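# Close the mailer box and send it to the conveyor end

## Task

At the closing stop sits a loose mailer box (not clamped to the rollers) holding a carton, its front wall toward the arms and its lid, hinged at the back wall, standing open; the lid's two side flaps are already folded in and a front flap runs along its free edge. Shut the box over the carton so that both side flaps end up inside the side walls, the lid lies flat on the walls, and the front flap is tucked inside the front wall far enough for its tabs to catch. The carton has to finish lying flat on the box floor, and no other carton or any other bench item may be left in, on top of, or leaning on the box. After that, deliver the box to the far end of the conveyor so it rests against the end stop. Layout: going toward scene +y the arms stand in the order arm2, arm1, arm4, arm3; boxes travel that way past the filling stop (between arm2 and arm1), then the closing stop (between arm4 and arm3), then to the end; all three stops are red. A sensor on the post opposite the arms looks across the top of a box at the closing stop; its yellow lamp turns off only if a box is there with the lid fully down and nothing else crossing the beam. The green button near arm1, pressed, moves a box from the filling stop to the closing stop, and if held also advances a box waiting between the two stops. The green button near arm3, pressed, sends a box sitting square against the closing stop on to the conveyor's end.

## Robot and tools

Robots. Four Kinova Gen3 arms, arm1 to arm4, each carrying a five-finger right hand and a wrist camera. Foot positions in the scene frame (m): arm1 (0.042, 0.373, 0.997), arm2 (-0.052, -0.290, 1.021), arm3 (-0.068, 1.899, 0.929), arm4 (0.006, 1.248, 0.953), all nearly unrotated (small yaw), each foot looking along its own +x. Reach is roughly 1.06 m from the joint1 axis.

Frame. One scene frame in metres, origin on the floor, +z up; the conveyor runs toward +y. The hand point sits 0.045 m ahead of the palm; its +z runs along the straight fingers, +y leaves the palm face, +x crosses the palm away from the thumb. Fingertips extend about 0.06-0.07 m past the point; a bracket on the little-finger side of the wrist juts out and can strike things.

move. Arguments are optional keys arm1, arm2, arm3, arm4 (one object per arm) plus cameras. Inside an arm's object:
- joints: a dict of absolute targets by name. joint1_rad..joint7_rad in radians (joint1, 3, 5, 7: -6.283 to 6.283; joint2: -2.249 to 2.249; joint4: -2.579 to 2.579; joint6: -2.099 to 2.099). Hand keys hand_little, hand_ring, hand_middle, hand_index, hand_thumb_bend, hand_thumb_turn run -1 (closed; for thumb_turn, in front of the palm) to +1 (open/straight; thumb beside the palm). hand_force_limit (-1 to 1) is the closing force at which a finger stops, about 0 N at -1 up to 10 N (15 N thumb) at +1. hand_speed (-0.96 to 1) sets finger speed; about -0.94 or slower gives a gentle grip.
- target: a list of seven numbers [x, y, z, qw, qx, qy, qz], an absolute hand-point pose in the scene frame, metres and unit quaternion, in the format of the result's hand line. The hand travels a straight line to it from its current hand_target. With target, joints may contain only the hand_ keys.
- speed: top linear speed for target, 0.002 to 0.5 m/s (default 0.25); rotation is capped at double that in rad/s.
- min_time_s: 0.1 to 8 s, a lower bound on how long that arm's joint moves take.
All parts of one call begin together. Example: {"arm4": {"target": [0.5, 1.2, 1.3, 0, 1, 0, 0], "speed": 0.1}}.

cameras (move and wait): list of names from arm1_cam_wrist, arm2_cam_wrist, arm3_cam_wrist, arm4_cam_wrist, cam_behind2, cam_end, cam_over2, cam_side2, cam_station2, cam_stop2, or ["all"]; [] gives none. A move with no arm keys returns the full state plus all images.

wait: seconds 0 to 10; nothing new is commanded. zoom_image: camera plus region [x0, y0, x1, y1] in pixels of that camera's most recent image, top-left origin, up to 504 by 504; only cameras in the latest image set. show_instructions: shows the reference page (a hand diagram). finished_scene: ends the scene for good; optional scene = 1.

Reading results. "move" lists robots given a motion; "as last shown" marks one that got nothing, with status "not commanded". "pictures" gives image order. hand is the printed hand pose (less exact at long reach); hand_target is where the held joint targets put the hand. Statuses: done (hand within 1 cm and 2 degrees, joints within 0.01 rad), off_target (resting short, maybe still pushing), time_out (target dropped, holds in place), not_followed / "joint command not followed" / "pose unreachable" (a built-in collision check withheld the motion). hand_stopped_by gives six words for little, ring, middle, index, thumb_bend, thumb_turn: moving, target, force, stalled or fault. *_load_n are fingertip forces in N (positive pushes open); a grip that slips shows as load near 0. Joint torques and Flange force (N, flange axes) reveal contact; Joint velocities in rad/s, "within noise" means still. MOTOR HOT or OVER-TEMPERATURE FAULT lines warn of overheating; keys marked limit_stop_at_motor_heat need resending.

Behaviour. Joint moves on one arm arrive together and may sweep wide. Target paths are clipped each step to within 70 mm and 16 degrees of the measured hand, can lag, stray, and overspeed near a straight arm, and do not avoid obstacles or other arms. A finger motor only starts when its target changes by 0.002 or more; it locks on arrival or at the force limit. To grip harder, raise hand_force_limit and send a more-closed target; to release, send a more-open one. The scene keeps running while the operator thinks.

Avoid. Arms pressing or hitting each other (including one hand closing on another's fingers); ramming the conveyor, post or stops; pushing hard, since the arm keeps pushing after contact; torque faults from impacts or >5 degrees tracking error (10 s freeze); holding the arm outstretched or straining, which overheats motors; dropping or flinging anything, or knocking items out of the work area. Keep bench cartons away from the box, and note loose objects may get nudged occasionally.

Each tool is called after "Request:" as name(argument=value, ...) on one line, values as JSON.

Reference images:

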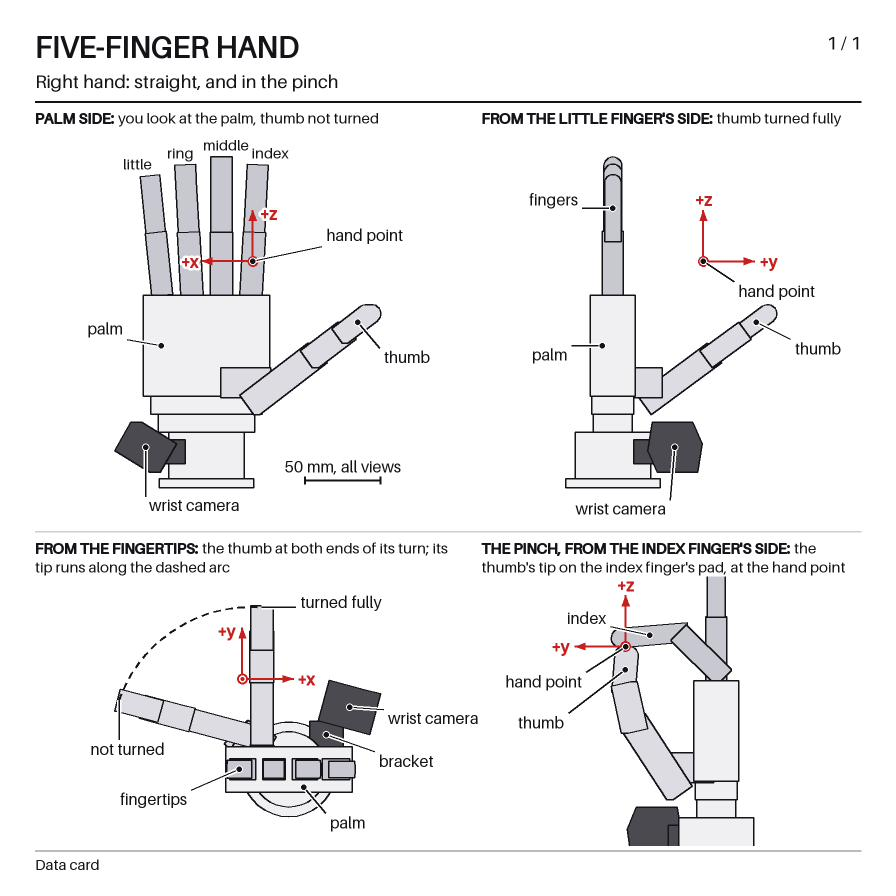

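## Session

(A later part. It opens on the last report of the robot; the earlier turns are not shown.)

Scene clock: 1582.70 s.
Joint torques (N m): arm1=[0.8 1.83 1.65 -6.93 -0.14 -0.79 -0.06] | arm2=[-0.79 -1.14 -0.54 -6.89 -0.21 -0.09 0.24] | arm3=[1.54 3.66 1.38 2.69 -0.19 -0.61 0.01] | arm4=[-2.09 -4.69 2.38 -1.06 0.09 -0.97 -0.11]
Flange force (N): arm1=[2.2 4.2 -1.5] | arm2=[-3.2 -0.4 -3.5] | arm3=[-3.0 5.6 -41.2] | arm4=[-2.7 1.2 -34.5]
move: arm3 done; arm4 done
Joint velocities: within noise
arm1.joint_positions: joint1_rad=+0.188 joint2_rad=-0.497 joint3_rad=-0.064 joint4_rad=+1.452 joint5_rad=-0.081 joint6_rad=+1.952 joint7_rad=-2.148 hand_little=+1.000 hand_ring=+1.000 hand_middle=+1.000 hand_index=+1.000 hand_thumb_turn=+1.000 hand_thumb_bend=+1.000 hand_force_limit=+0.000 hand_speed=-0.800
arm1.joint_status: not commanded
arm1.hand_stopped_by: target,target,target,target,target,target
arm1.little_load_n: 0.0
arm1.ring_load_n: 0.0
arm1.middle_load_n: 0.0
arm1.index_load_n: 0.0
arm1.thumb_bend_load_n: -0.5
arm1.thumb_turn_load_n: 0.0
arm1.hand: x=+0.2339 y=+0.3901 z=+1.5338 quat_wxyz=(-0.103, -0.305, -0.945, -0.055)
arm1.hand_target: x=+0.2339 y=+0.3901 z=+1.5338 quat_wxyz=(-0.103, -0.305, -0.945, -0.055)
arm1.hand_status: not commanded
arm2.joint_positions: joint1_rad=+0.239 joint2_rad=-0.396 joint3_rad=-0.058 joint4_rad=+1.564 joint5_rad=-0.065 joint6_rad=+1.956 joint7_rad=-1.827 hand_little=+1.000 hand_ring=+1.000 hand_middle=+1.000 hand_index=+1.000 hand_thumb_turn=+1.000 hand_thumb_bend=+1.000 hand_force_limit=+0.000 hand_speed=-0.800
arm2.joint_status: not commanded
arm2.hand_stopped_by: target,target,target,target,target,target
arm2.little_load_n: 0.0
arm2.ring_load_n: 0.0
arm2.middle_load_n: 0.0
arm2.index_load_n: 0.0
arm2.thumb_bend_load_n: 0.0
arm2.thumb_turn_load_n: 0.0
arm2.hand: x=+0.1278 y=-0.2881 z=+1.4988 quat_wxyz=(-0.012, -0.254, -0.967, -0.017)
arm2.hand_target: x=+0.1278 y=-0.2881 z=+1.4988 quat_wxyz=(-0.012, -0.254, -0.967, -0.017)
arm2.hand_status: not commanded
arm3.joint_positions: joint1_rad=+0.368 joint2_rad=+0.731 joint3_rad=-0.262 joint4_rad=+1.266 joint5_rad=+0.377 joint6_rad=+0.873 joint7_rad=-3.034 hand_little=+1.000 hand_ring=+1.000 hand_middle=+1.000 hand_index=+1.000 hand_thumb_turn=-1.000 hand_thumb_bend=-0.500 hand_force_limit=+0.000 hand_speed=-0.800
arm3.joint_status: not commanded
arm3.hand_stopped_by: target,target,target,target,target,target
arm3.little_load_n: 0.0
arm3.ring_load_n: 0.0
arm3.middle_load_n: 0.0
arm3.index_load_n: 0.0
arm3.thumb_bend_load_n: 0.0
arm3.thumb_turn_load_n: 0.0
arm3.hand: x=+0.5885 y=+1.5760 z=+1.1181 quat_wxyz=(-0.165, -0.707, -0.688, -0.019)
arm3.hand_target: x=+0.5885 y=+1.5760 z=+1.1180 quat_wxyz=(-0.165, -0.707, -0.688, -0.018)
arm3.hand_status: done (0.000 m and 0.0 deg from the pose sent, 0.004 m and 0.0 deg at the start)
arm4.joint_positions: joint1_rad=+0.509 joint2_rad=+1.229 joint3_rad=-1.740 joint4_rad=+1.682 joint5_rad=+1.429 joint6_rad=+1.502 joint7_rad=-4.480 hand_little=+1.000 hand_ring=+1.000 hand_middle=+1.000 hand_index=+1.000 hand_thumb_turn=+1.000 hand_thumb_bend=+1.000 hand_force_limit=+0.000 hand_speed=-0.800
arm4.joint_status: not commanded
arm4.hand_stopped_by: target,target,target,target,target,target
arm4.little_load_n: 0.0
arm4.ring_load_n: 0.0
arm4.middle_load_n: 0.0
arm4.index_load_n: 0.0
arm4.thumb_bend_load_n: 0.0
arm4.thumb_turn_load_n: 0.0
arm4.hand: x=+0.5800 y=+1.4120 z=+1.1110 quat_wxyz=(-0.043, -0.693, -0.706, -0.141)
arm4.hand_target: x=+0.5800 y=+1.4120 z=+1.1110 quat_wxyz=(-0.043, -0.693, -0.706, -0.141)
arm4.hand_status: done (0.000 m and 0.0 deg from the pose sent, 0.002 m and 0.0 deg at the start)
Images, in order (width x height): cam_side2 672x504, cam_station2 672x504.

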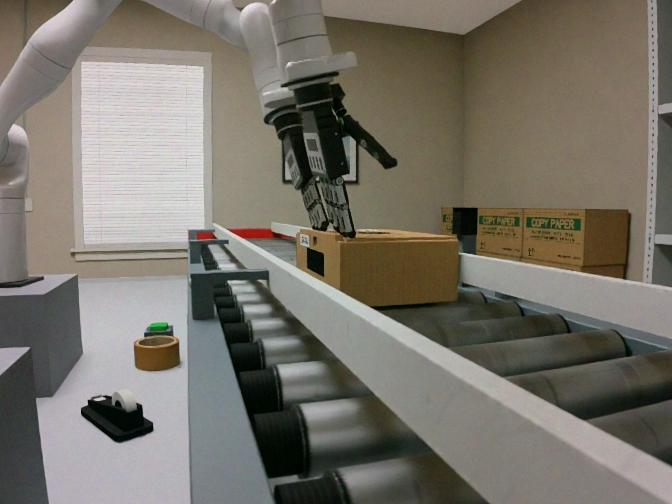

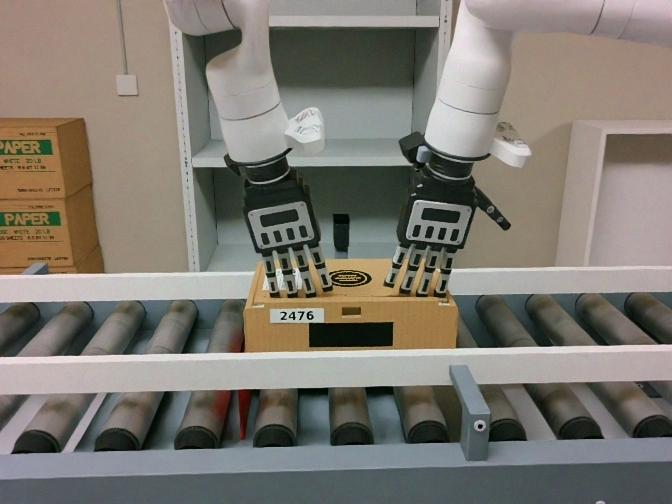

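Request:
move(arm4={"target":[0.575,1.400,1.20,0.0432,0.6929,0.7058,0.1410],"speed":0.15}, arm3={"target":[0.5785,1.590,1.22,0.1651,0.7068,0.6876,0.0185],"speed":0.15})

Request:
move(arm4={"target":[0.43,1.33,1.26,0.0432,0.6929,0.7058,0.1410],"speed":0.25}, arm3={"target":[0.42,1.70,1.28,0.1651,0.7068,0.6876,0.0185],"speed":0.25}, cameras=["all"])

Request:
zoom_image(camera="cam_over2", region=[200, 140, 440, 310])

Request:
zoom_image(camera="cam_stop2", region=[160, 150, 520, 370])

Scene clock: 1591.40 s.
Joint torques (N m): arm1=[0.67 1.79 1.69 -6.97 -0.16 -0.77 -0.05] | arm2=[-0.83 -1.19 -0.53 -6.95 -0.27 -0.13 0.24] | arm3=[0.12 -21.65 -1.25 -7.85 0.04 -0.81 -0.02] | arm4=[-0.73 -17.24 -7.47 -3.5 0.32 -0.3 -0.07]
Flange force (N): arm1=[2.3 4.4 -1.3] | arm2=[-3.2 -0.5 -3.4] | arm3=[-2.8 8.2 1.4] | arm4=[-1.7 0.8 0.8]
move: arm3 done; arm4 done
Joint velocities: within noise
arm1, arm2: as last shown
arm1.thumb_bend_load_n: 0.0
arm3.joint_positions: joint1_rad=+0.362 joint2_rad=+0.619 joint3_rad=-0.289 joint4_rad=+1.135 joint5_rad=+0.329 joint6_rad=+1.110 joint7_rad=-2.984 hand_little=+1.000 hand_ring=+1.000 hand_middle=+1.000 hand_index=+1.000 hand_thumb_turn=-1.000 hand_thumb_bend=-0.500 hand_force_limit=+0.000 hand_speed=-0.800
arm3.joint_status: not commanded
arm3.hand_stopped_by: target,target,target,target,target,target
arm3.little_load_n: 0.0
arm3.ring_load_n: 0.0
arm3.middle_load_n: 0.0
arm3.index_load_n: 0.0
arm3.thumb_bend_load_n: 0.0
arm3.thumb_turn_load_n: 0.0
arm3.hand: x=+0.5785 y=+1.5900 z=+1.2200 quat_wxyz=(-0.165, -0.707, -0.688, -0.018)
arm3.hand_target: x=+0.5785 y=+1.5900 z=+1.2200 quat_wxyz=(-0.165, -0.707, -0.688, -0.018)
arm3.hand_status: done (0.000 m and 0.0 deg from the pose sent, 0.103 m and 0.0 deg at the start)
arm4.joint_positions: joint1_rad=+0.533 joint2_rad=+1.102 joint3_rad=-1.846 joint4_rad=+1.568 joint5_rad=+1.293 joint6_rad=+1.612 joint7_rad=-4.393 hand_little=+1.000 hand_ring=+1.000 hand_middle=+1.000 hand_index=+1.000 hand_thumb_turn=+1.000 hand_thumb_bend=+1.000 hand_force_limit=+0.000 hand_speed=-0.800
arm4.joint_status: not commanded
arm4.hand_stopped_by: target,target,target,target,target,target
arm4.little_load_n: 0.0
arm4.ring_load_n: 0.0
arm4.middle_load_n: 0.0
arm4.index_load_n: 0.0
arm4.thumb_bend_load_n: -0.5
arm4.thumb_turn_load_n: 0.0
arm4.hand: x=+0.5750 y=+1.4000 z=+1.2000 quat_wxyz=(-0.043, -0.693, -0.706, -0.141)
arm4.hand_target: x=+0.5750 y=+1.4000 z=+1.2000 quat_wxyz=(-0.043, -0.693, -0.706, -0.141)
arm4.hand_status: done (0.000 m and 0.0 deg from the pose sent, 0.090 m and 0.0 deg at the start)
pictures: none

Scene clock: 1592.90 s.
Joint torques (N m): arm1=[0.7 1.8 1.64 -6.93 -0.19 -0.8 -0.1] | arm2=[-0.83 -1.17 -0.53 -6.88 -0.24 -0.09 0.24] | arm3=[0.03 -13.04 -0.69 -7.95 0.09 -0.76 -0.02] | arm4=[-0.78 -12.08 -5.88 -5.47 0.38 -0.25 -0.06]
Flange force (N): arm1=[2.1 4.1 -1.5] | arm2=[-3.2 -0.4 -3.5] | arm3=[-1.6 6.5 0.8] | arm4=[-2.5 1.0 0.4]
move: arm3 done; arm4 done
Joint velocities: within noise
arm1, arm2: as last shown
arm1.thumb_bend_load_n: -0.5
arm3.joint_positions: joint1_rad=+0.377 joint2_rad=+0.145 joint3_rad=-0.348 joint4_rad=+1.646 joint5_rad=+0.239 joint6_rad=+1.073 joint7_rad=-3.076 hand_little=+1.000 hand_ring=+1.000 hand_middle=+1.000 hand_index=+1.000 hand_thumb_turn=-1.000 hand_thumb_bend=-0.500 hand_force_limit=+0.000 hand_speed=-0.800
arm3.joint_status: not commanded
arm3.hand_stopped_by: target,target,target,target,target,target
arm3.little_load_n: 0.0
arm3.ring_load_n: 0.0
arm3.middle_load_n: 0.0
arm3.index_load_n: 0.0
arm3.thumb_bend_load_n: -0.5
arm3.thumb_turn_load_n: 0.0
arm3.hand: x=+0.4200 y=+1.7000 z=+1.2800 quat_wxyz=(-0.165, -0.707, -0.688, -0.018)
arm3.hand_target: x=+0.4200 y=+1.7000 z=+1.2800 quat_wxyz=(-0.165, -0.707, -0.688, -0.019)
arm3.hand_status: done (0.000 m and 0.0 deg from the pose sent, 0.202 m and 0.0 deg at the start)
arm4.joint_positions: joint1_rad=+0.852 joint2_rad=+0.958 joint3_rad=-2.184 joint4_rad=+1.892 joint5_rad=+1.009 joint6_rad=+1.676 joint7_rad=-4.570 hand_little=+1.000 hand_ring=+1.000 hand_middle=+1.000 hand_index=+1.000 hand_thumb_turn=+1.000 hand_thumb_bend=+1.000 hand_force_limit=+0.000 hand_speed=-0.800
arm4.joint_status: not commanded
arm4.hand_stopped_by: target,target,target,target,target,target
arm4.little_load_n: 0.0
arm4.ring_load_n: 0.0
arm4.middle_load_n: 0.0
arm4.index_load_n: 0.0
arm4.thumb_bend_load_n: -0.5
arm4.thumb_turn_load_n: 0.0
arm4.hand: x=+0.4300 y=+1.3300 z=+1.2600 quat_wxyz=(-0.043, -0.693, -0.706, -0.141)
arm4.hand_target: x=+0.4300 y=+1.3300 z=+1.2600 quat_wxyz=(-0.043, -0.693, -0.706, -0.141)
arm4.hand_status: done (0.000 m and 0.0 deg from the pose sent, 0.172 m and 0.0 deg at the start)
pictures: arm1_cam_wrist, arm2_cam_wrist, arm3_cam_wrist, arm4_cam_wrist, cam_behind2, cam_end, cam_over2, cam_side2, cam_station2, cam_stop2
Images, in order (width x height): arm1_cam_wrist 672x504, arm2_cam_wrist 672x504, arm3_cam_wrist 672x504, arm4_cam_wrist 672x504, cam_behind2 672x504, cam_end 672x504, cam_over2 672x504, cam_side2 672x504, cam_station2 672x504, cam_stop2 672x504.

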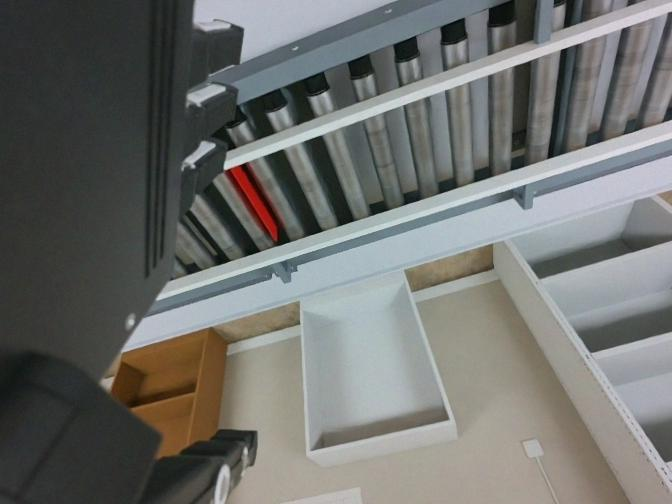

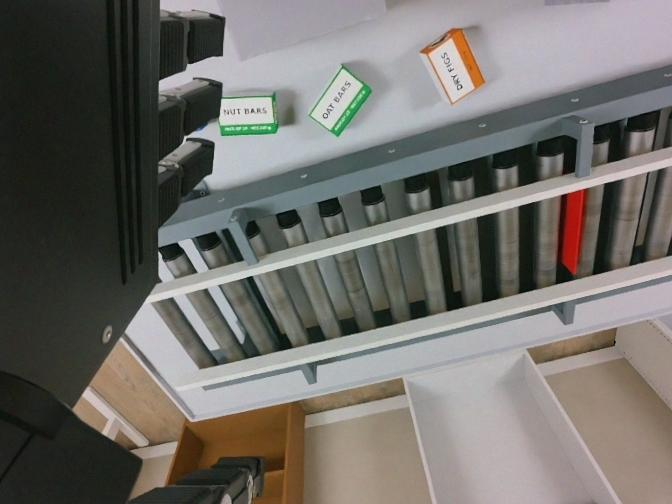

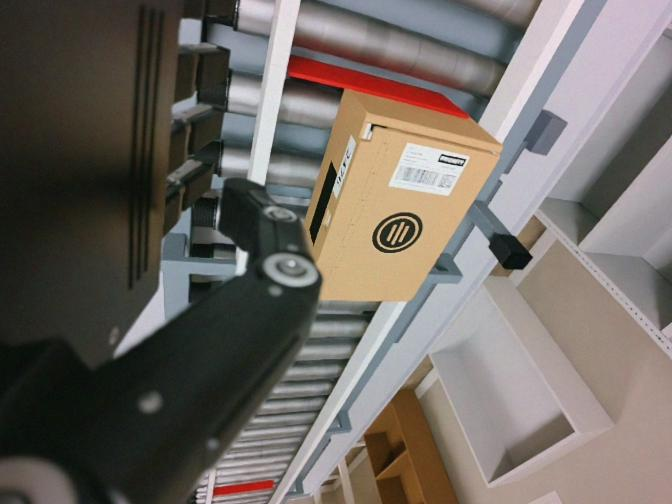

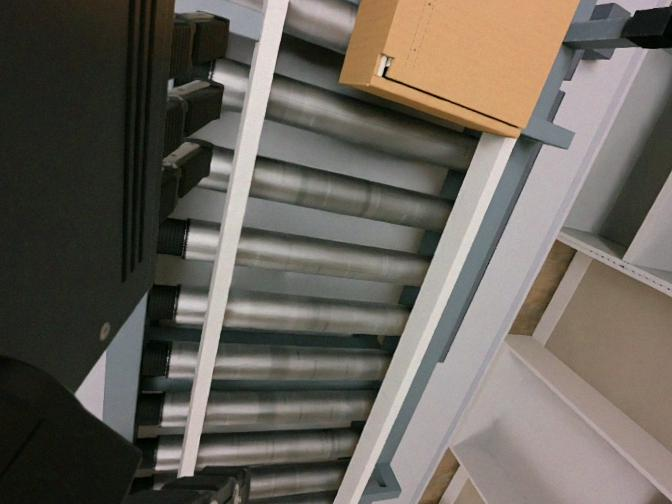

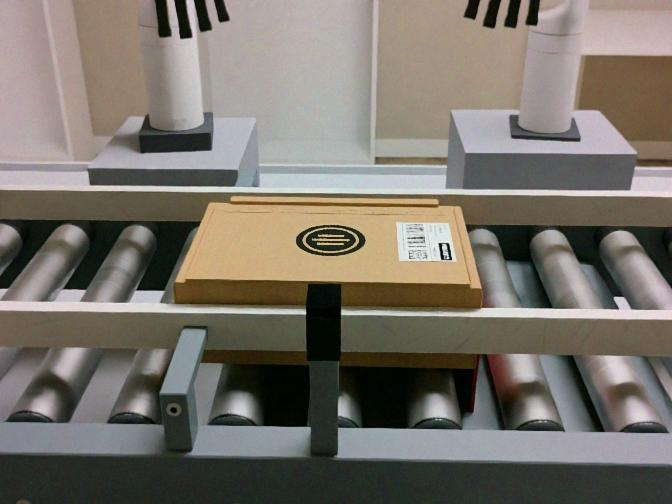

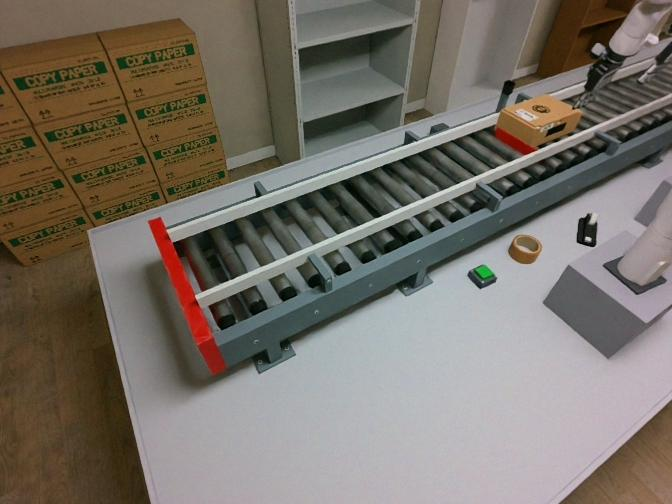

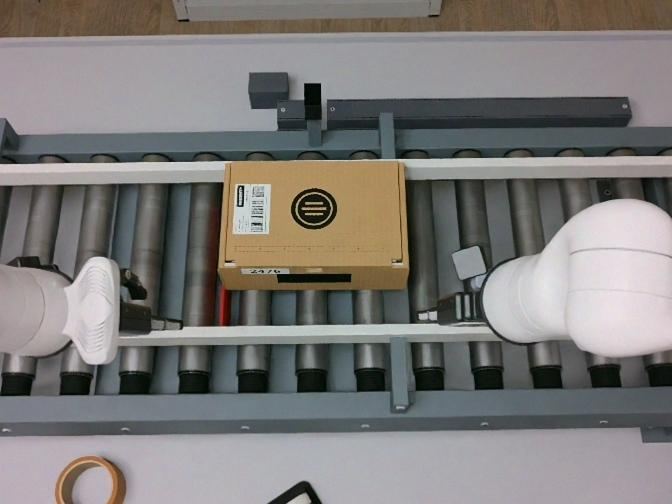

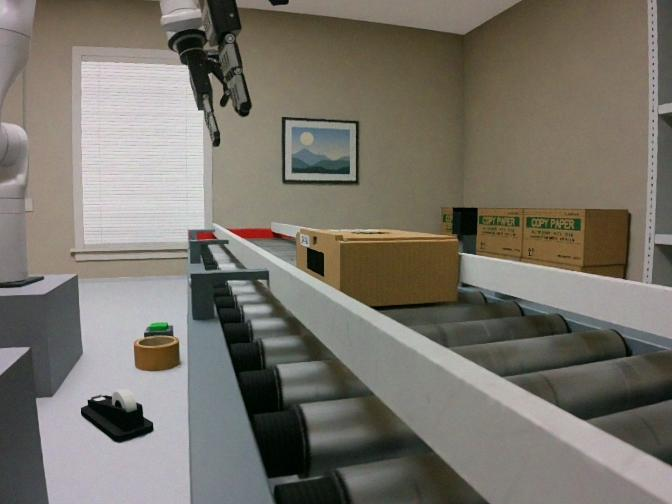

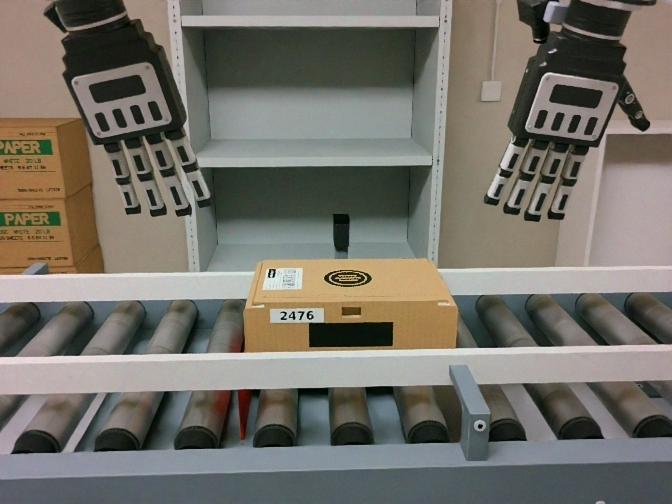

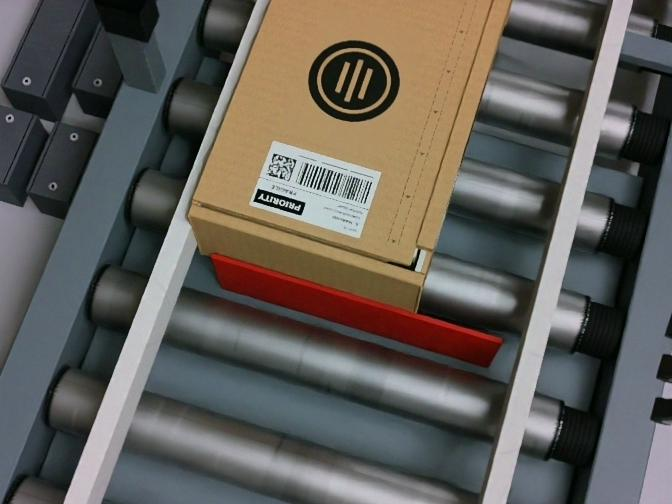

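Scaled by 2.100 from the camera's image (finer frame: 960x720).

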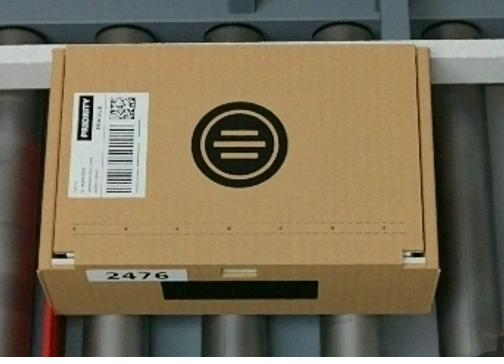

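Scaled by 1.400 from the camera's image (finer frame: 960x720).

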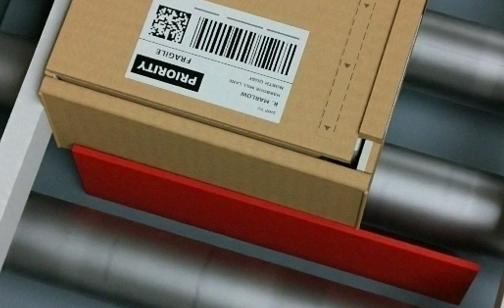

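Request:
move(arm3={"target":[0.27,1.92,1.38,0,0.7071,0.7071,0],"speed":0.25}, cameras=["arm3_cam_wrist","cam_end","cam_side2"])

Scene clock: 1621.27 s.
Joint torques (N m): arm1=[0.73 1.8 1.61 -6.98 -0.2 -0.84 -0.1] | arm2=[-0.83 -1.18 -0.55 -6.93 -0.2 -0.13 0.27] | arm3=[0.05 -7.73 -0.16 -7.27 -0.29 -0.06 -0.05] | arm4=[-0.76 -12.09 -5.77 -5.45 0.4 -0.24 -0.08]
Flange force (N): arm1=[2.1 3.9 -1.5] | arm2=[-3.1 -0.4 -3.5] | arm3=[0.3 6.2 -4.0] | arm4=[-2.6 0.9 0.1]
move: arm3 done
Joint velocities: within noise
arm1, arm2, arm4: as last shown
arm1.little_load_n: -0.5
arm1.thumb_bend_load_n: 0.0
arm3.joint_positions: joint1_rad=+0.189 joint2_rad=-0.056 joint3_rad=-0.546 joint4_rad=+1.398 joint5_rad=-0.029 joint6_rad=+1.789 joint7_rad=-3.365 hand_little=+1.000 hand_ring=+1.000 hand_middle=+1.000 hand_index=+1.000 hand_thumb_turn=-1.000 hand_thumb_bend=-0.500 hand_force_limit=+0.000 hand_speed=-0.800
arm3.joint_status: not commanded
arm3.hand_stopped_by: target,target,target,target,target,target
arm3.little_load_n: 0.0
arm3.ring_load_n: 0.0
arm3.middle_load_n: 0.0
arm3.index_load_n: 0.0
arm3.thumb_bend_load_n: 0.0
arm3.thumb_turn_load_n: 0.0
arm3.hand: x=+0.2700 y=+1.9200 z=+1.3800 quat_wxyz=(+0.000, -0.707, -0.707, +0.000)
arm3.hand_target: x=+0.2700 y=+1.9200 z=+1.3800 quat_wxyz=(+0.000, -0.707, -0.707, +0.000)
arm3.hand_status: done (0.000 m and 0.0 deg from the pose sent, 0.284 m and 19.2 deg at the start)
arm4.little_load_n: 0.5
arm4.thumb_bend_load_n: 0.0
Images, in order (width x height): arm3_cam_wrist 672x504, cam_end 672x504, cam_side2 672x504.

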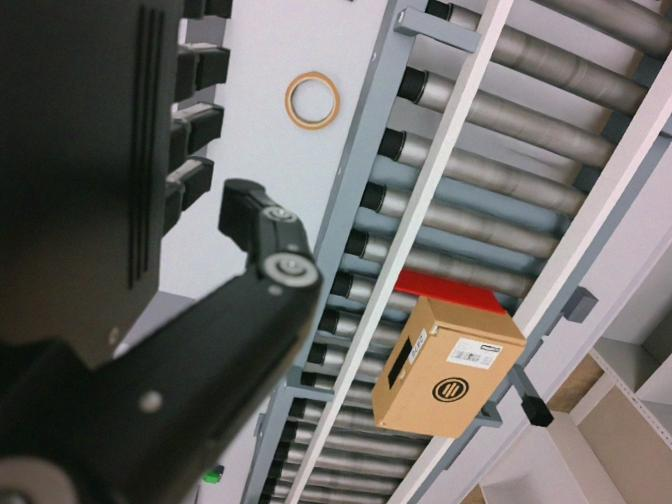

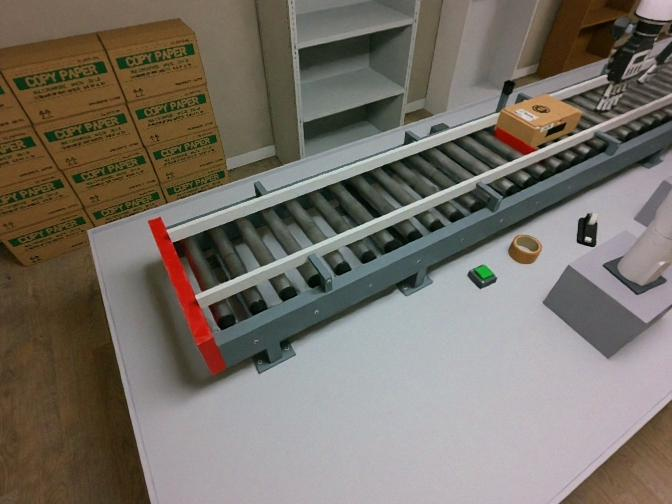

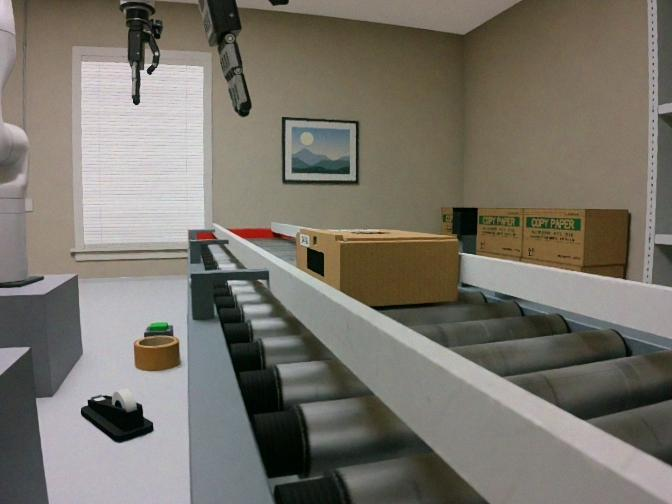

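Request:
move(arm3={"target":[0.25,2.06,1.36,0,0.7071,0.7071,0],"speed":0.25}, cameras=["arm3_cam_wrist"])

Scene clock: 1631.83 s.
Joint torques (N m): arm1=[0.75 1.8 1.68 -7 -0.17 -0.8 -0.12] | arm2=[-0.85 -1.19 -0.54 -6.94 -0.23 -0.11 0.27] | arm3=[0.03 -8.66 -0.73 -7.33 -0.26 -0.04 -0.06] | arm4=[-0.76 -12.07 -5.78 -5.5 0.4 -0.24 -0.08]
Flange force (N): arm1=[2.2 4.1 -1.3] | arm2=[-3.2 -0.4 -3.4] | arm3=[4.3 6.4 -3.8] | arm4=[-2.6 0.7 0.2]
move: arm3 done
Joint velocities: within noise
arm1, arm2, arm4: as last shown
arm1.little_load_n: 0.0
arm3.joint_positions: joint1_rad=-0.069 joint2_rad=+0.055 joint3_rad=-0.839 joint4_rad=+1.376 joint5_rad=+0.044 joint6_rad=+1.727 joint7_rad=-3.904 hand_little=+1.000 hand_ring=+1.000 hand_middle=+1.000 hand_index=+1.000 hand_thumb_turn=-1.000 hand_thumb_bend=-0.500 hand_force_limit=+0.000 hand_speed=-0.800
arm3.joint_status: not commanded
arm3.hand_stopped_by: target,target,target,target,target,target
arm3.little_load_n: 0.0
arm3.ring_load_n: 0.0
arm3.middle_load_n: 0.0
arm3.index_load_n: 0.0
arm3.thumb_bend_load_n: 0.0
arm3.thumb_turn_load_n: 0.0
arm3.hand: x=+0.2500 y=+2.0600 z=+1.3600 quat_wxyz=(+0.000, -0.707, -0.707, +0.000)
arm3.hand_target: x=+0.2500 y=+2.0600 z=+1.3600 quat_wxyz=(+0.000, -0.707, -0.707, +0.000)
arm3.hand_status: done (0.000 m and 0.0 deg from the pose sent, 0.143 m and 0.0 deg at the start)
arm4.little_load_n: 0.0
Images, in order (width x height): arm3_cam_wrist 672x504.

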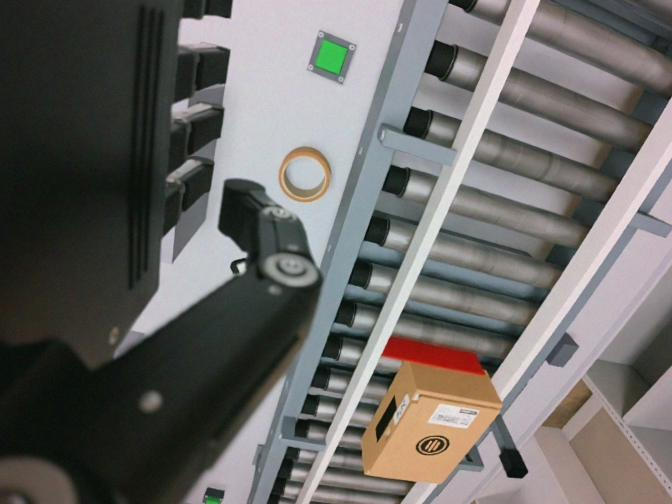

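Request:
move(arm3={"target":[0.298,2.056,1.10,0,0.7071,0.7071,0],"speed":0.25,"joints":{"hand_thumb_turn":1.0,"hand_speed":0.2}}, cameras=["arm3_cam_wrist","cam_end"])

Scene clock: 1661.73 s.
Joint torques (N m): arm1=[0.8 1.73 1.72 -6.97 -0.21 -0.83 -0.08] | arm2=[-0.88 -1.12 -0.51 -6.99 -0.24 -0.1 0.25] | arm3=[0.06 -12.71 -2.14 -5.55 -0.23 -0.01 -0.06] | arm4=[-0.74 -12.09 -5.77 -5.47 0.38 -0.2 -0.07]
Flange force (N): arm1=[2.1 4.3 -1.5] | arm2=[-3.0 -0.4 -3.1] | arm3=[3.6 5.7 2.2] | arm4=[-2.5 0.8 0.3]
move: arm3 done
Joint velocities: within noise
arm1, arm2, arm4: as last shown
arm3.joint_positions: joint1_rad=-0.152 joint2_rad=+0.352 joint3_rad=-0.779 joint4_rad=+1.958 joint5_rad=+0.305 joint6_rad=+0.949 joint7_rad=-4.083 hand_little=+1.000 hand_ring=+1.000 hand_middle=+1.000 hand_index=+1.000 hand_thumb_turn=+1.000 hand_thumb_bend=-0.500 hand_force_limit=+0.000 hand_speed=+0.200
arm3.joint_status: all done
arm3.hand_stopped_by: target,target,target,target,target,target
arm3.little_load_n: 0.0
arm3.ring_load_n: 0.0
arm3.middle_load_n: 0.0
arm3.index_load_n: 0.0
arm3.thumb_bend_load_n: 0.0
arm3.thumb_turn_load_n: 0.0
arm3.hand: x=+0.2980 y=+2.0560 z=+1.1000 quat_wxyz=(+0.000, -0.707, -0.707, +0.000)
arm3.hand_target: x=+0.2980 y=+2.0560 z=+1.1000 quat_wxyz=(+0.000, -0.707, -0.707, +0.000)
arm3.hand_status: done (0.000 m and 0.0 deg from the pose sent, 0.264 m and 0.0 deg at the start)
Images, in order (width x height): arm3_cam_wrist 672x504, cam_end 672x504.

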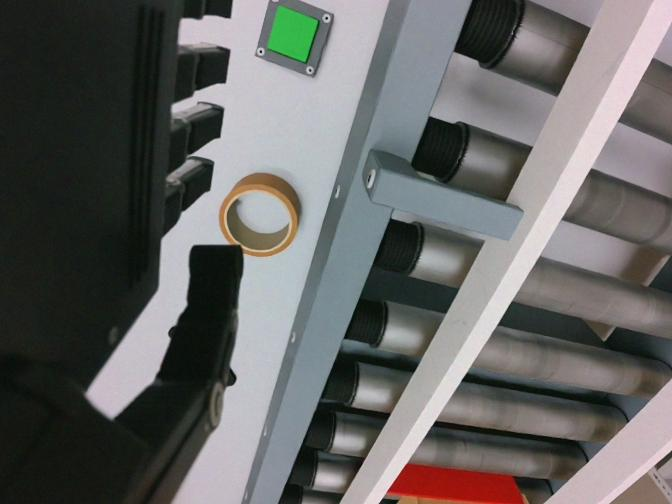

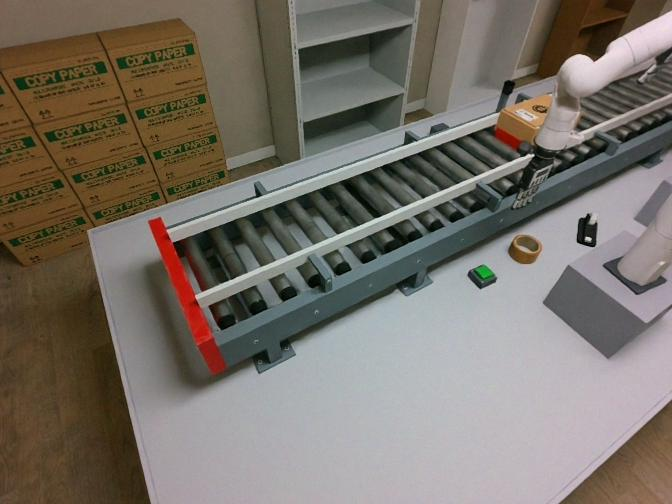

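Request:
move(arm3={"target":[0.292,2.074,0.96,0,0.7071,0.7071,0],"speed":0.2}, cameras=["arm3_cam_wrist","cam_end","cam_side2"])

Request:
zoom_image(camera="cam_end", region=[420, 150, 600, 320])

Scene clock: 1676.63 s.
Joint torques (N m): arm1=[0.74 1.8 1.71 -6.95 -0.19 -0.81 -0.08] | arm2=[-0.83 -1.15 -0.53 -6.88 -0.23 -0.09 0.26] | arm3=[0.09 -15.56 -2.45 -2.84 -0.33 0 -0.02] | arm4=[-0.73 -12.06 -5.78 -5.48 0.36 -0.22 -0.09]
Flange force (N): arm1=[2.2 4.3 -1.5] | arm2=[-3.2 -0.4 -3.5] | arm3=[2.5 3.2 5.0] | arm4=[-2.5 0.9 0.3]
move: arm3 done
Joint velocities: within noise
arm1, arm2, arm4: as last shown
arm3.joint_positions: joint1_rad=-0.396 joint2_rad=+0.636 joint3_rad=-0.569 joint4_rad=+2.114 joint5_rad=+0.645 joint6_rad=+0.566 joint7_rad=-4.440 hand_little=+1.000 hand_ring=+1.000 hand_middle=+1.000 hand_index=+1.000 hand_thumb_turn=+1.000 hand_thumb_bend=-0.500 hand_force_limit=+0.000 hand_speed=+0.200
arm3.joint_status: not commanded
arm3.hand_stopped_by: target,target,target,target,target,target
arm3.little_load_n: 0.0
arm3.ring_load_n: 0.0
arm3.middle_load_n: 0.0
arm3.index_load_n: 0.0
arm3.thumb_bend_load_n: 0.0
arm3.thumb_turn_load_n: 0.0
arm3.hand: x=+0.2920 y=+2.0740 z=+0.9600 quat_wxyz=(+0.000, -0.707, -0.707, +0.000)
arm3.hand_target: x=+0.2920 y=+2.0740 z=+0.9600 quat_wxyz=(+0.000, -0.707, -0.707, +0.000)
arm3.hand_status: done (0.000 m and 0.0 deg from the pose sent, 0.141 m and 0.0 deg at the start)
Images, in order (width x height): arm3_cam_wrist 672x504, cam_end 672x504, cam_side2 672x504.

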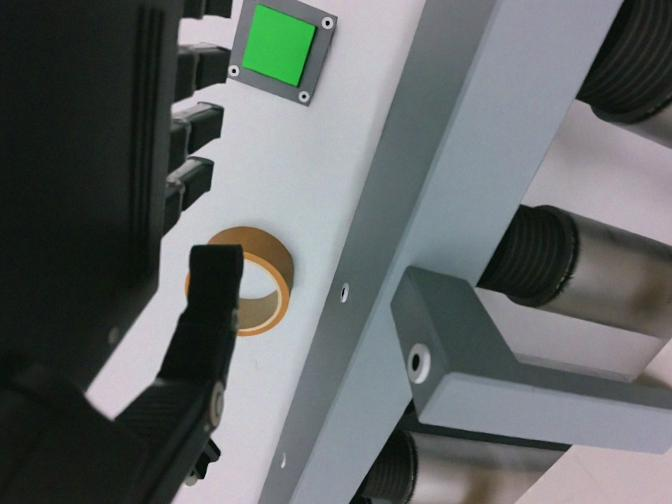

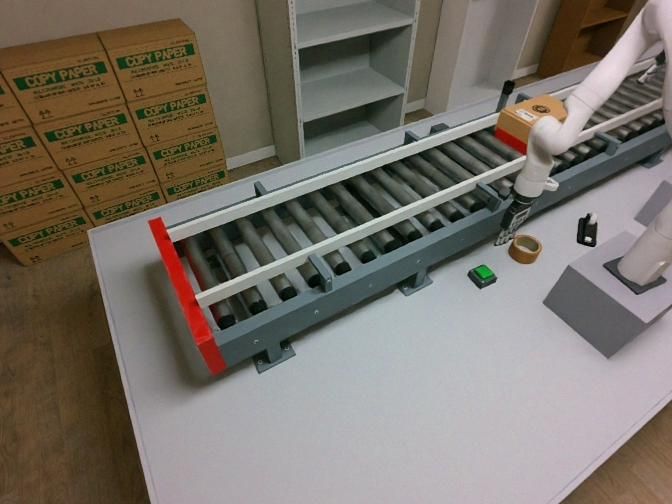

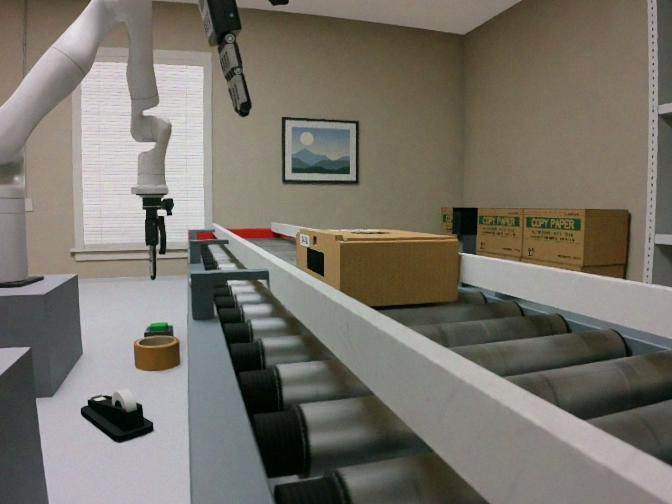

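Scaled by 2.800 from the camera's image (finer frame: 960x720).

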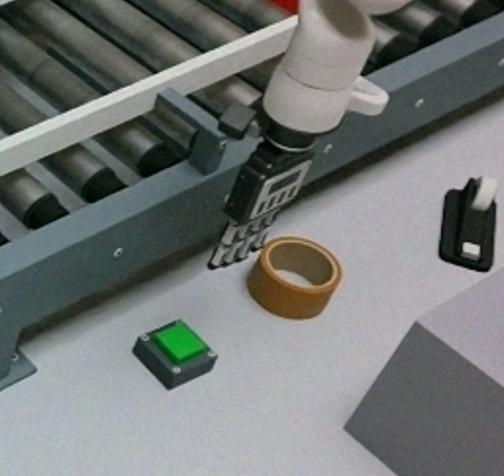

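Request:
move(arm3={"target":[0.296,2.096,0.88,0,0.7071,0.7071,0],"speed":0.15}, cameras=["arm3_cam_wrist","cam_end","cam_side2"])

Request:
zoom_image(camera="cam_end", region=[420, 150, 600, 320])

Request:
zoom_image(camera="cam_side2", region=[90, 230, 230, 380])

Scene clock: 1705.73 s.
Joint torques (N m): arm1=[0.8 1.79 1.59 -7 -0.17 -0.81 -0.09] | arm2=[-0.81 -1.15 -0.54 -6.92 -0.25 -0.1 0.22] | arm3=[0.03 -17.47 -2.02 -1.31 -0.32 -0.03 0.02] | arm4=[-0.71 -12.05 -5.75 -5.45 0.41 -0.2 -0.11]
Flange force (N): arm1=[2.0 3.9 -1.3] | arm2=[-3.2 -0.6 -3.4] | arm3=[1.9 2.3 5.4] | arm4=[-2.5 0.9 0.1]
move: arm3 done
Joint velocities: within noise
arm1, arm2, arm4: as last shown
arm1.ring_load_n: 0.5
arm2.thumb_bend_load_n: -0.5
arm3.joint_positions: joint1_rad=-0.575 joint2_rad=+0.828 joint3_rad=-0.381 joint4_rad=+2.087 joint5_rad=+0.836 joint6_rad=+0.381 joint7_rad=-4.641 hand_little=+1.000 hand_ring=+1.000 hand_middle=+1.000 hand_index=+1.000 hand_thumb_turn=+1.000 hand_thumb_bend=-0.500 hand_force_limit=+0.000 hand_speed=+0.200
arm3.joint_status: not commanded
arm3.hand_stopped_by: target,target,target,target,target,target
arm3.little_load_n: 0.0
arm3.ring_load_n: 0.0
arm3.middle_load_n: 0.0
arm3.index_load_n: 0.0
arm3.thumb_bend_load_n: 0.0
arm3.thumb_turn_load_n: 0.0
arm3.hand: x=+0.2960 y=+2.0960 z=+0.8800 quat_wxyz=(+0.000, -0.707, -0.707, +0.000)
arm3.hand_target: x=+0.2960 y=+2.0960 z=+0.8800 quat_wxyz=(+0.000, -0.707, -0.707, +0.000)
arm3.hand_status: done (0.000 m and 0.0 deg from the pose sent, 0.083 m and 0.0 deg at the start)
arm4.index_load_n: 0.5
Images, in order (width x height): arm3_cam_wrist 672x504, cam_end 672x504, cam_side2 672x504.

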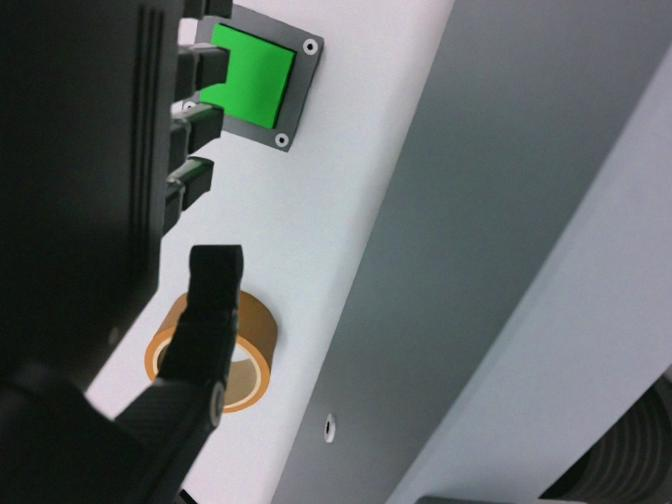

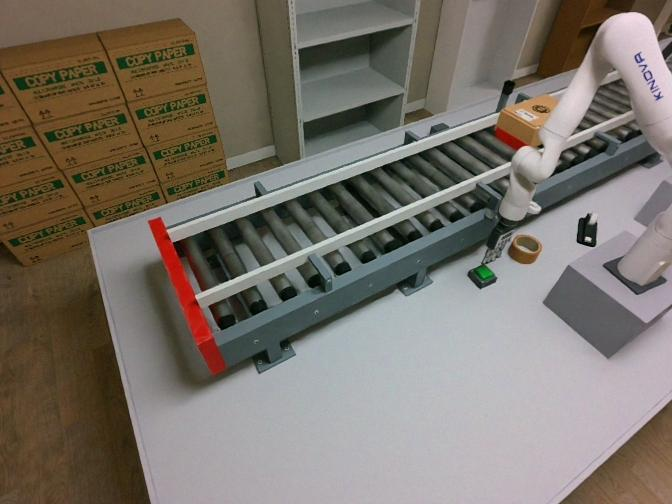

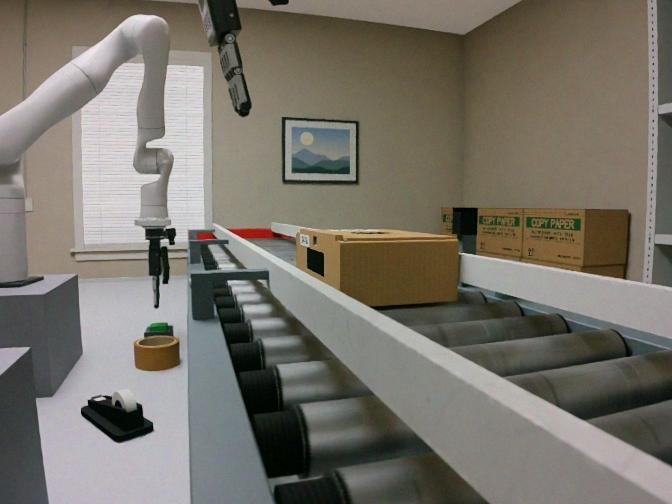

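Scaled by 2.800 from the camera's image (finer frame: 960x720).

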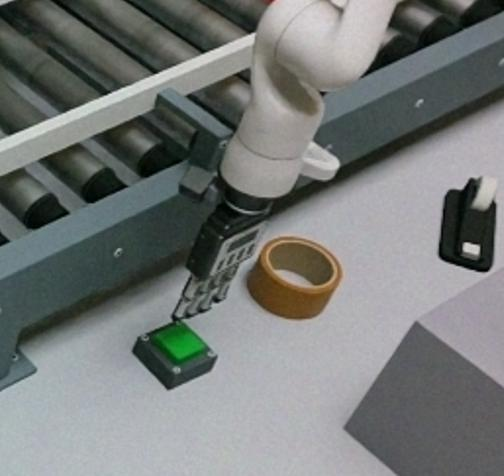

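Scaled by 3.360 from the camera's image (finer frame: 960x720).

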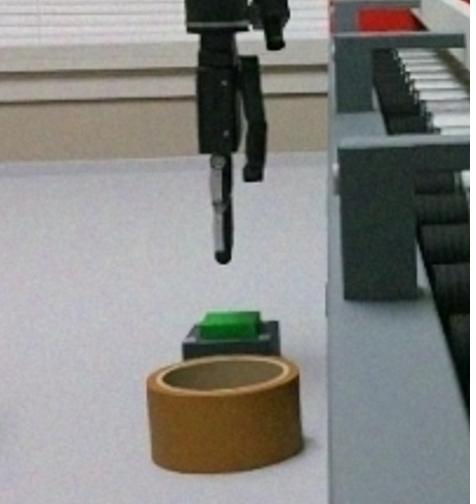

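Request:
move(arm3={"target":[0.301,2.096,0.853,0,0.7071,0.7071,0],"speed":0.1}, cameras=["arm3_cam_wrist","cam_end","cam_side2"])

Request:
zoom_image(camera="cam_end", region=[420, 150, 600, 320])

Request:
zoom_image(camera="cam_side2", region=[90, 230, 230, 380])

Scene clock: 1714.97 s.
Joint torques (N m): arm1=[0.75 1.83 1.67 -6.98 -0.19 -0.79 -0.12] | arm2=[-0.86 -1.17 -0.49 -6.97 -0.22 -0.12 0.27] | arm3=[-0.02 -18.01 -1.83 -1.03 -0.32 -0.05 0.05] | arm4=[-0.74 -12.03 -5.79 -5.42 0.39 -0.2 -0.08]
Flange force (N): arm1=[2.2 4.1 -1.3] | arm2=[-3.1 -0.2 -3.3] | arm3=[1.1 1.4 5.7] | arm4=[-2.4 1.0 0.1]
move: arm3 done
Joint velocities: within noise
arm1.joint_positions: joint1_rad=+0.188 joint2_rad=-0.497 joint3_rad=-0.064 joint4_rad=+1.452 joint5_rad=-0.081 joint6_rad=+1.952 joint7_rad=-2.148 hand_little=+1.000 hand_ring=+1.000 hand_middle=+1.000 hand_index=+1.000 hand_thumb_turn=+1.000 hand_thumb_bend=+1.000 hand_force_limit=+0.000 hand_speed=-0.800
arm1.joint_status: not commanded
arm1.hand_stopped_by: target,target,target,target,target,target
arm1.little_load_n: 0.0
arm1.ring_load_n: 0.0
arm1.middle_load_n: 0.0
arm1.index_load_n: 0.0
arm1.thumb_bend_load_n: 0.0
arm1.thumb_turn_load_n: 0.0
arm1.hand: x=+0.2339 y=+0.3901 z=+1.5338 quat_wxyz=(-0.103, -0.305, -0.945, -0.055)
arm1.hand_target: x=+0.2339 y=+0.3901 z=+1.5338 quat_wxyz=(-0.103, -0.305, -0.945, -0.055)
arm1.hand_status: not commanded
arm2.joint_positions: joint1_rad=+0.239 joint2_rad=-0.396 joint3_rad=-0.058 joint4_rad=+1.564 joint5_rad=-0.065 joint6_rad=+1.956 joint7_rad=-1.827 hand_little=+1.000 hand_ring=+1.000 hand_middle=+1.000 hand_index=+1.000 hand_thumb_turn=+1.000 hand_thumb_bend=+1.000 hand_force_limit=+0.000 hand_speed=-0.800
arm2.joint_status: not commanded
arm2.hand_stopped_by: target,target,target,target,target,target
arm2.little_load_n: 0.0
arm2.ring_load_n: 0.0
arm2.middle_load_n: 0.0
arm2.index_load_n: 0.0
arm2.thumb_bend_load_n: 0.0
arm2.thumb_turn_load_n: 0.0
arm2.hand: x=+0.1278 y=-0.2881 z=+1.4988 quat_wxyz=(-0.012, -0.254, -0.967, -0.017)
arm2.hand_target: x=+0.1278 y=-0.2881 z=+1.4988 quat_wxyz=(-0.012, -0.254, -0.967, -0.017)
arm2.hand_status: not commanded
arm3.joint_positions: joint1_rad=-0.615 joint2_rad=+0.892 joint3_rad=-0.312 joint4_rad=+2.069 joint5_rad=+0.890 joint6_rad=+0.315 joint7_rad=-4.682 hand_little=+1.000 hand_ring=+1.000 hand_middle=+1.000 hand_index=+1.000 hand_thumb_turn=+1.000 hand_thumb_bend=-0.500 hand_force_limit=+0.000 hand_speed=+0.200
arm3.joint_status: not commanded
arm3.hand_stopped_by: target,target,target,target,target,target
arm3.little_load_n: 0.0
arm3.ring_load_n: 0.0
arm3.middle_load_n: 0.0
arm3.index_load_n: 0.0
arm3.thumb_bend_load_n: 0.0
arm3.thumb_turn_load_n: 0.0
arm3.hand: x=+0.3010 y=+2.0960 z=+0.8530 quat_wxyz=(+0.000, -0.707, -0.707, +0.000)
arm3.hand_target: x=+0.3010 y=+2.0960 z=+0.8530 quat_wxyz=(+0.000, -0.707, -0.707, +0.000)
arm3.hand_status: done (0.000 m and 0.0 deg from the pose sent, 0.027 m and 0.0 deg at the start)
arm4: as last shown
arm4.ring_load_n: 0.5
arm4.index_load_n: 0.0
Images, in order (width x height): arm3_cam_wrist 672x504, cam_end 672x504, cam_side2 672x504.

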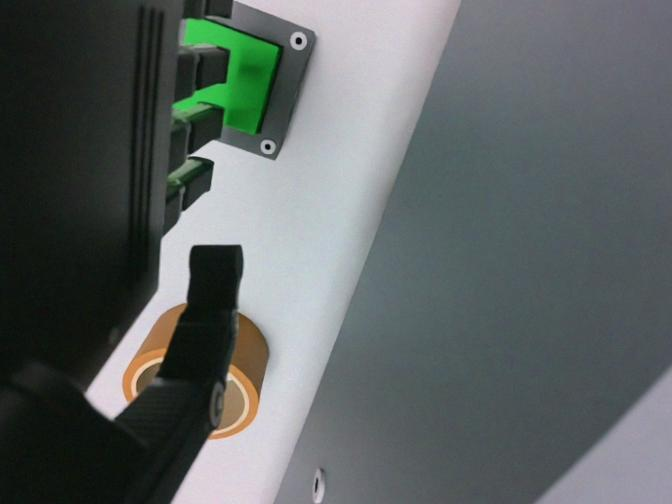

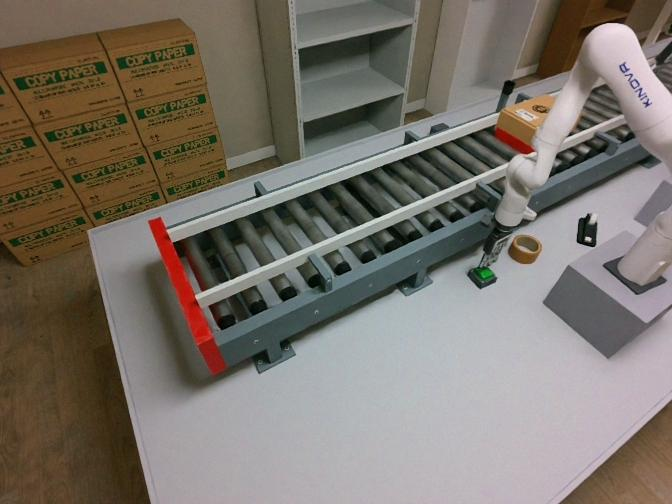

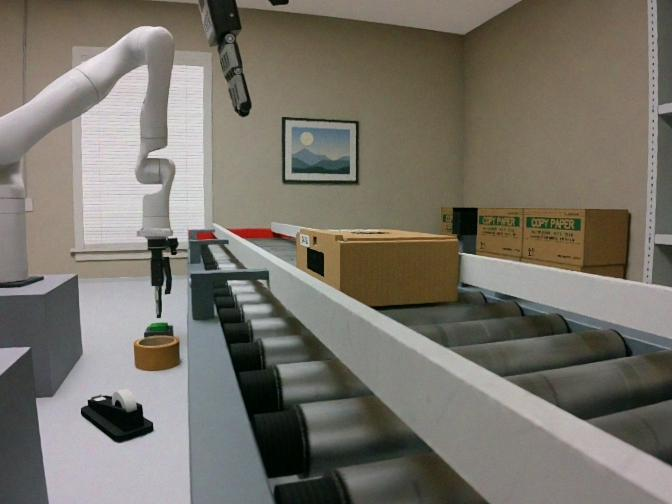

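Scaled by 2.800 from the camera's image (finer frame: 960x720).

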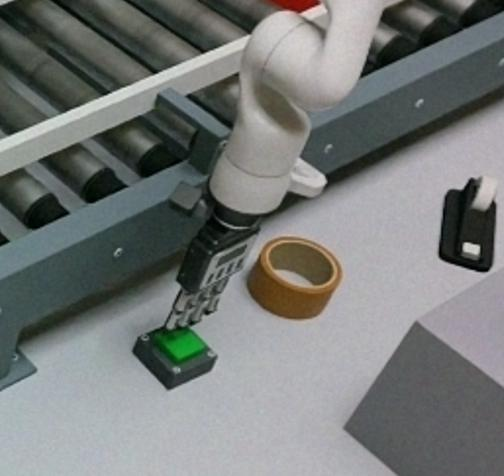

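Scaled by 3.360 from the camera's image (finer frame: 960x720).

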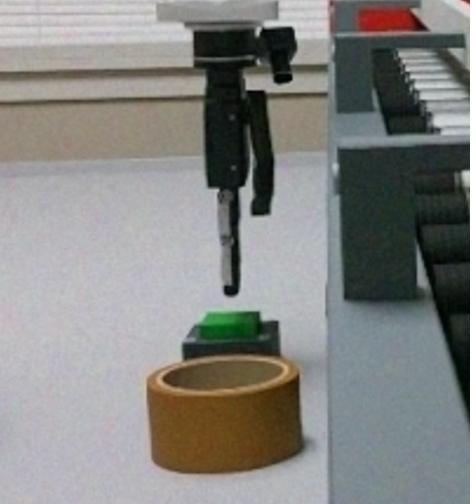

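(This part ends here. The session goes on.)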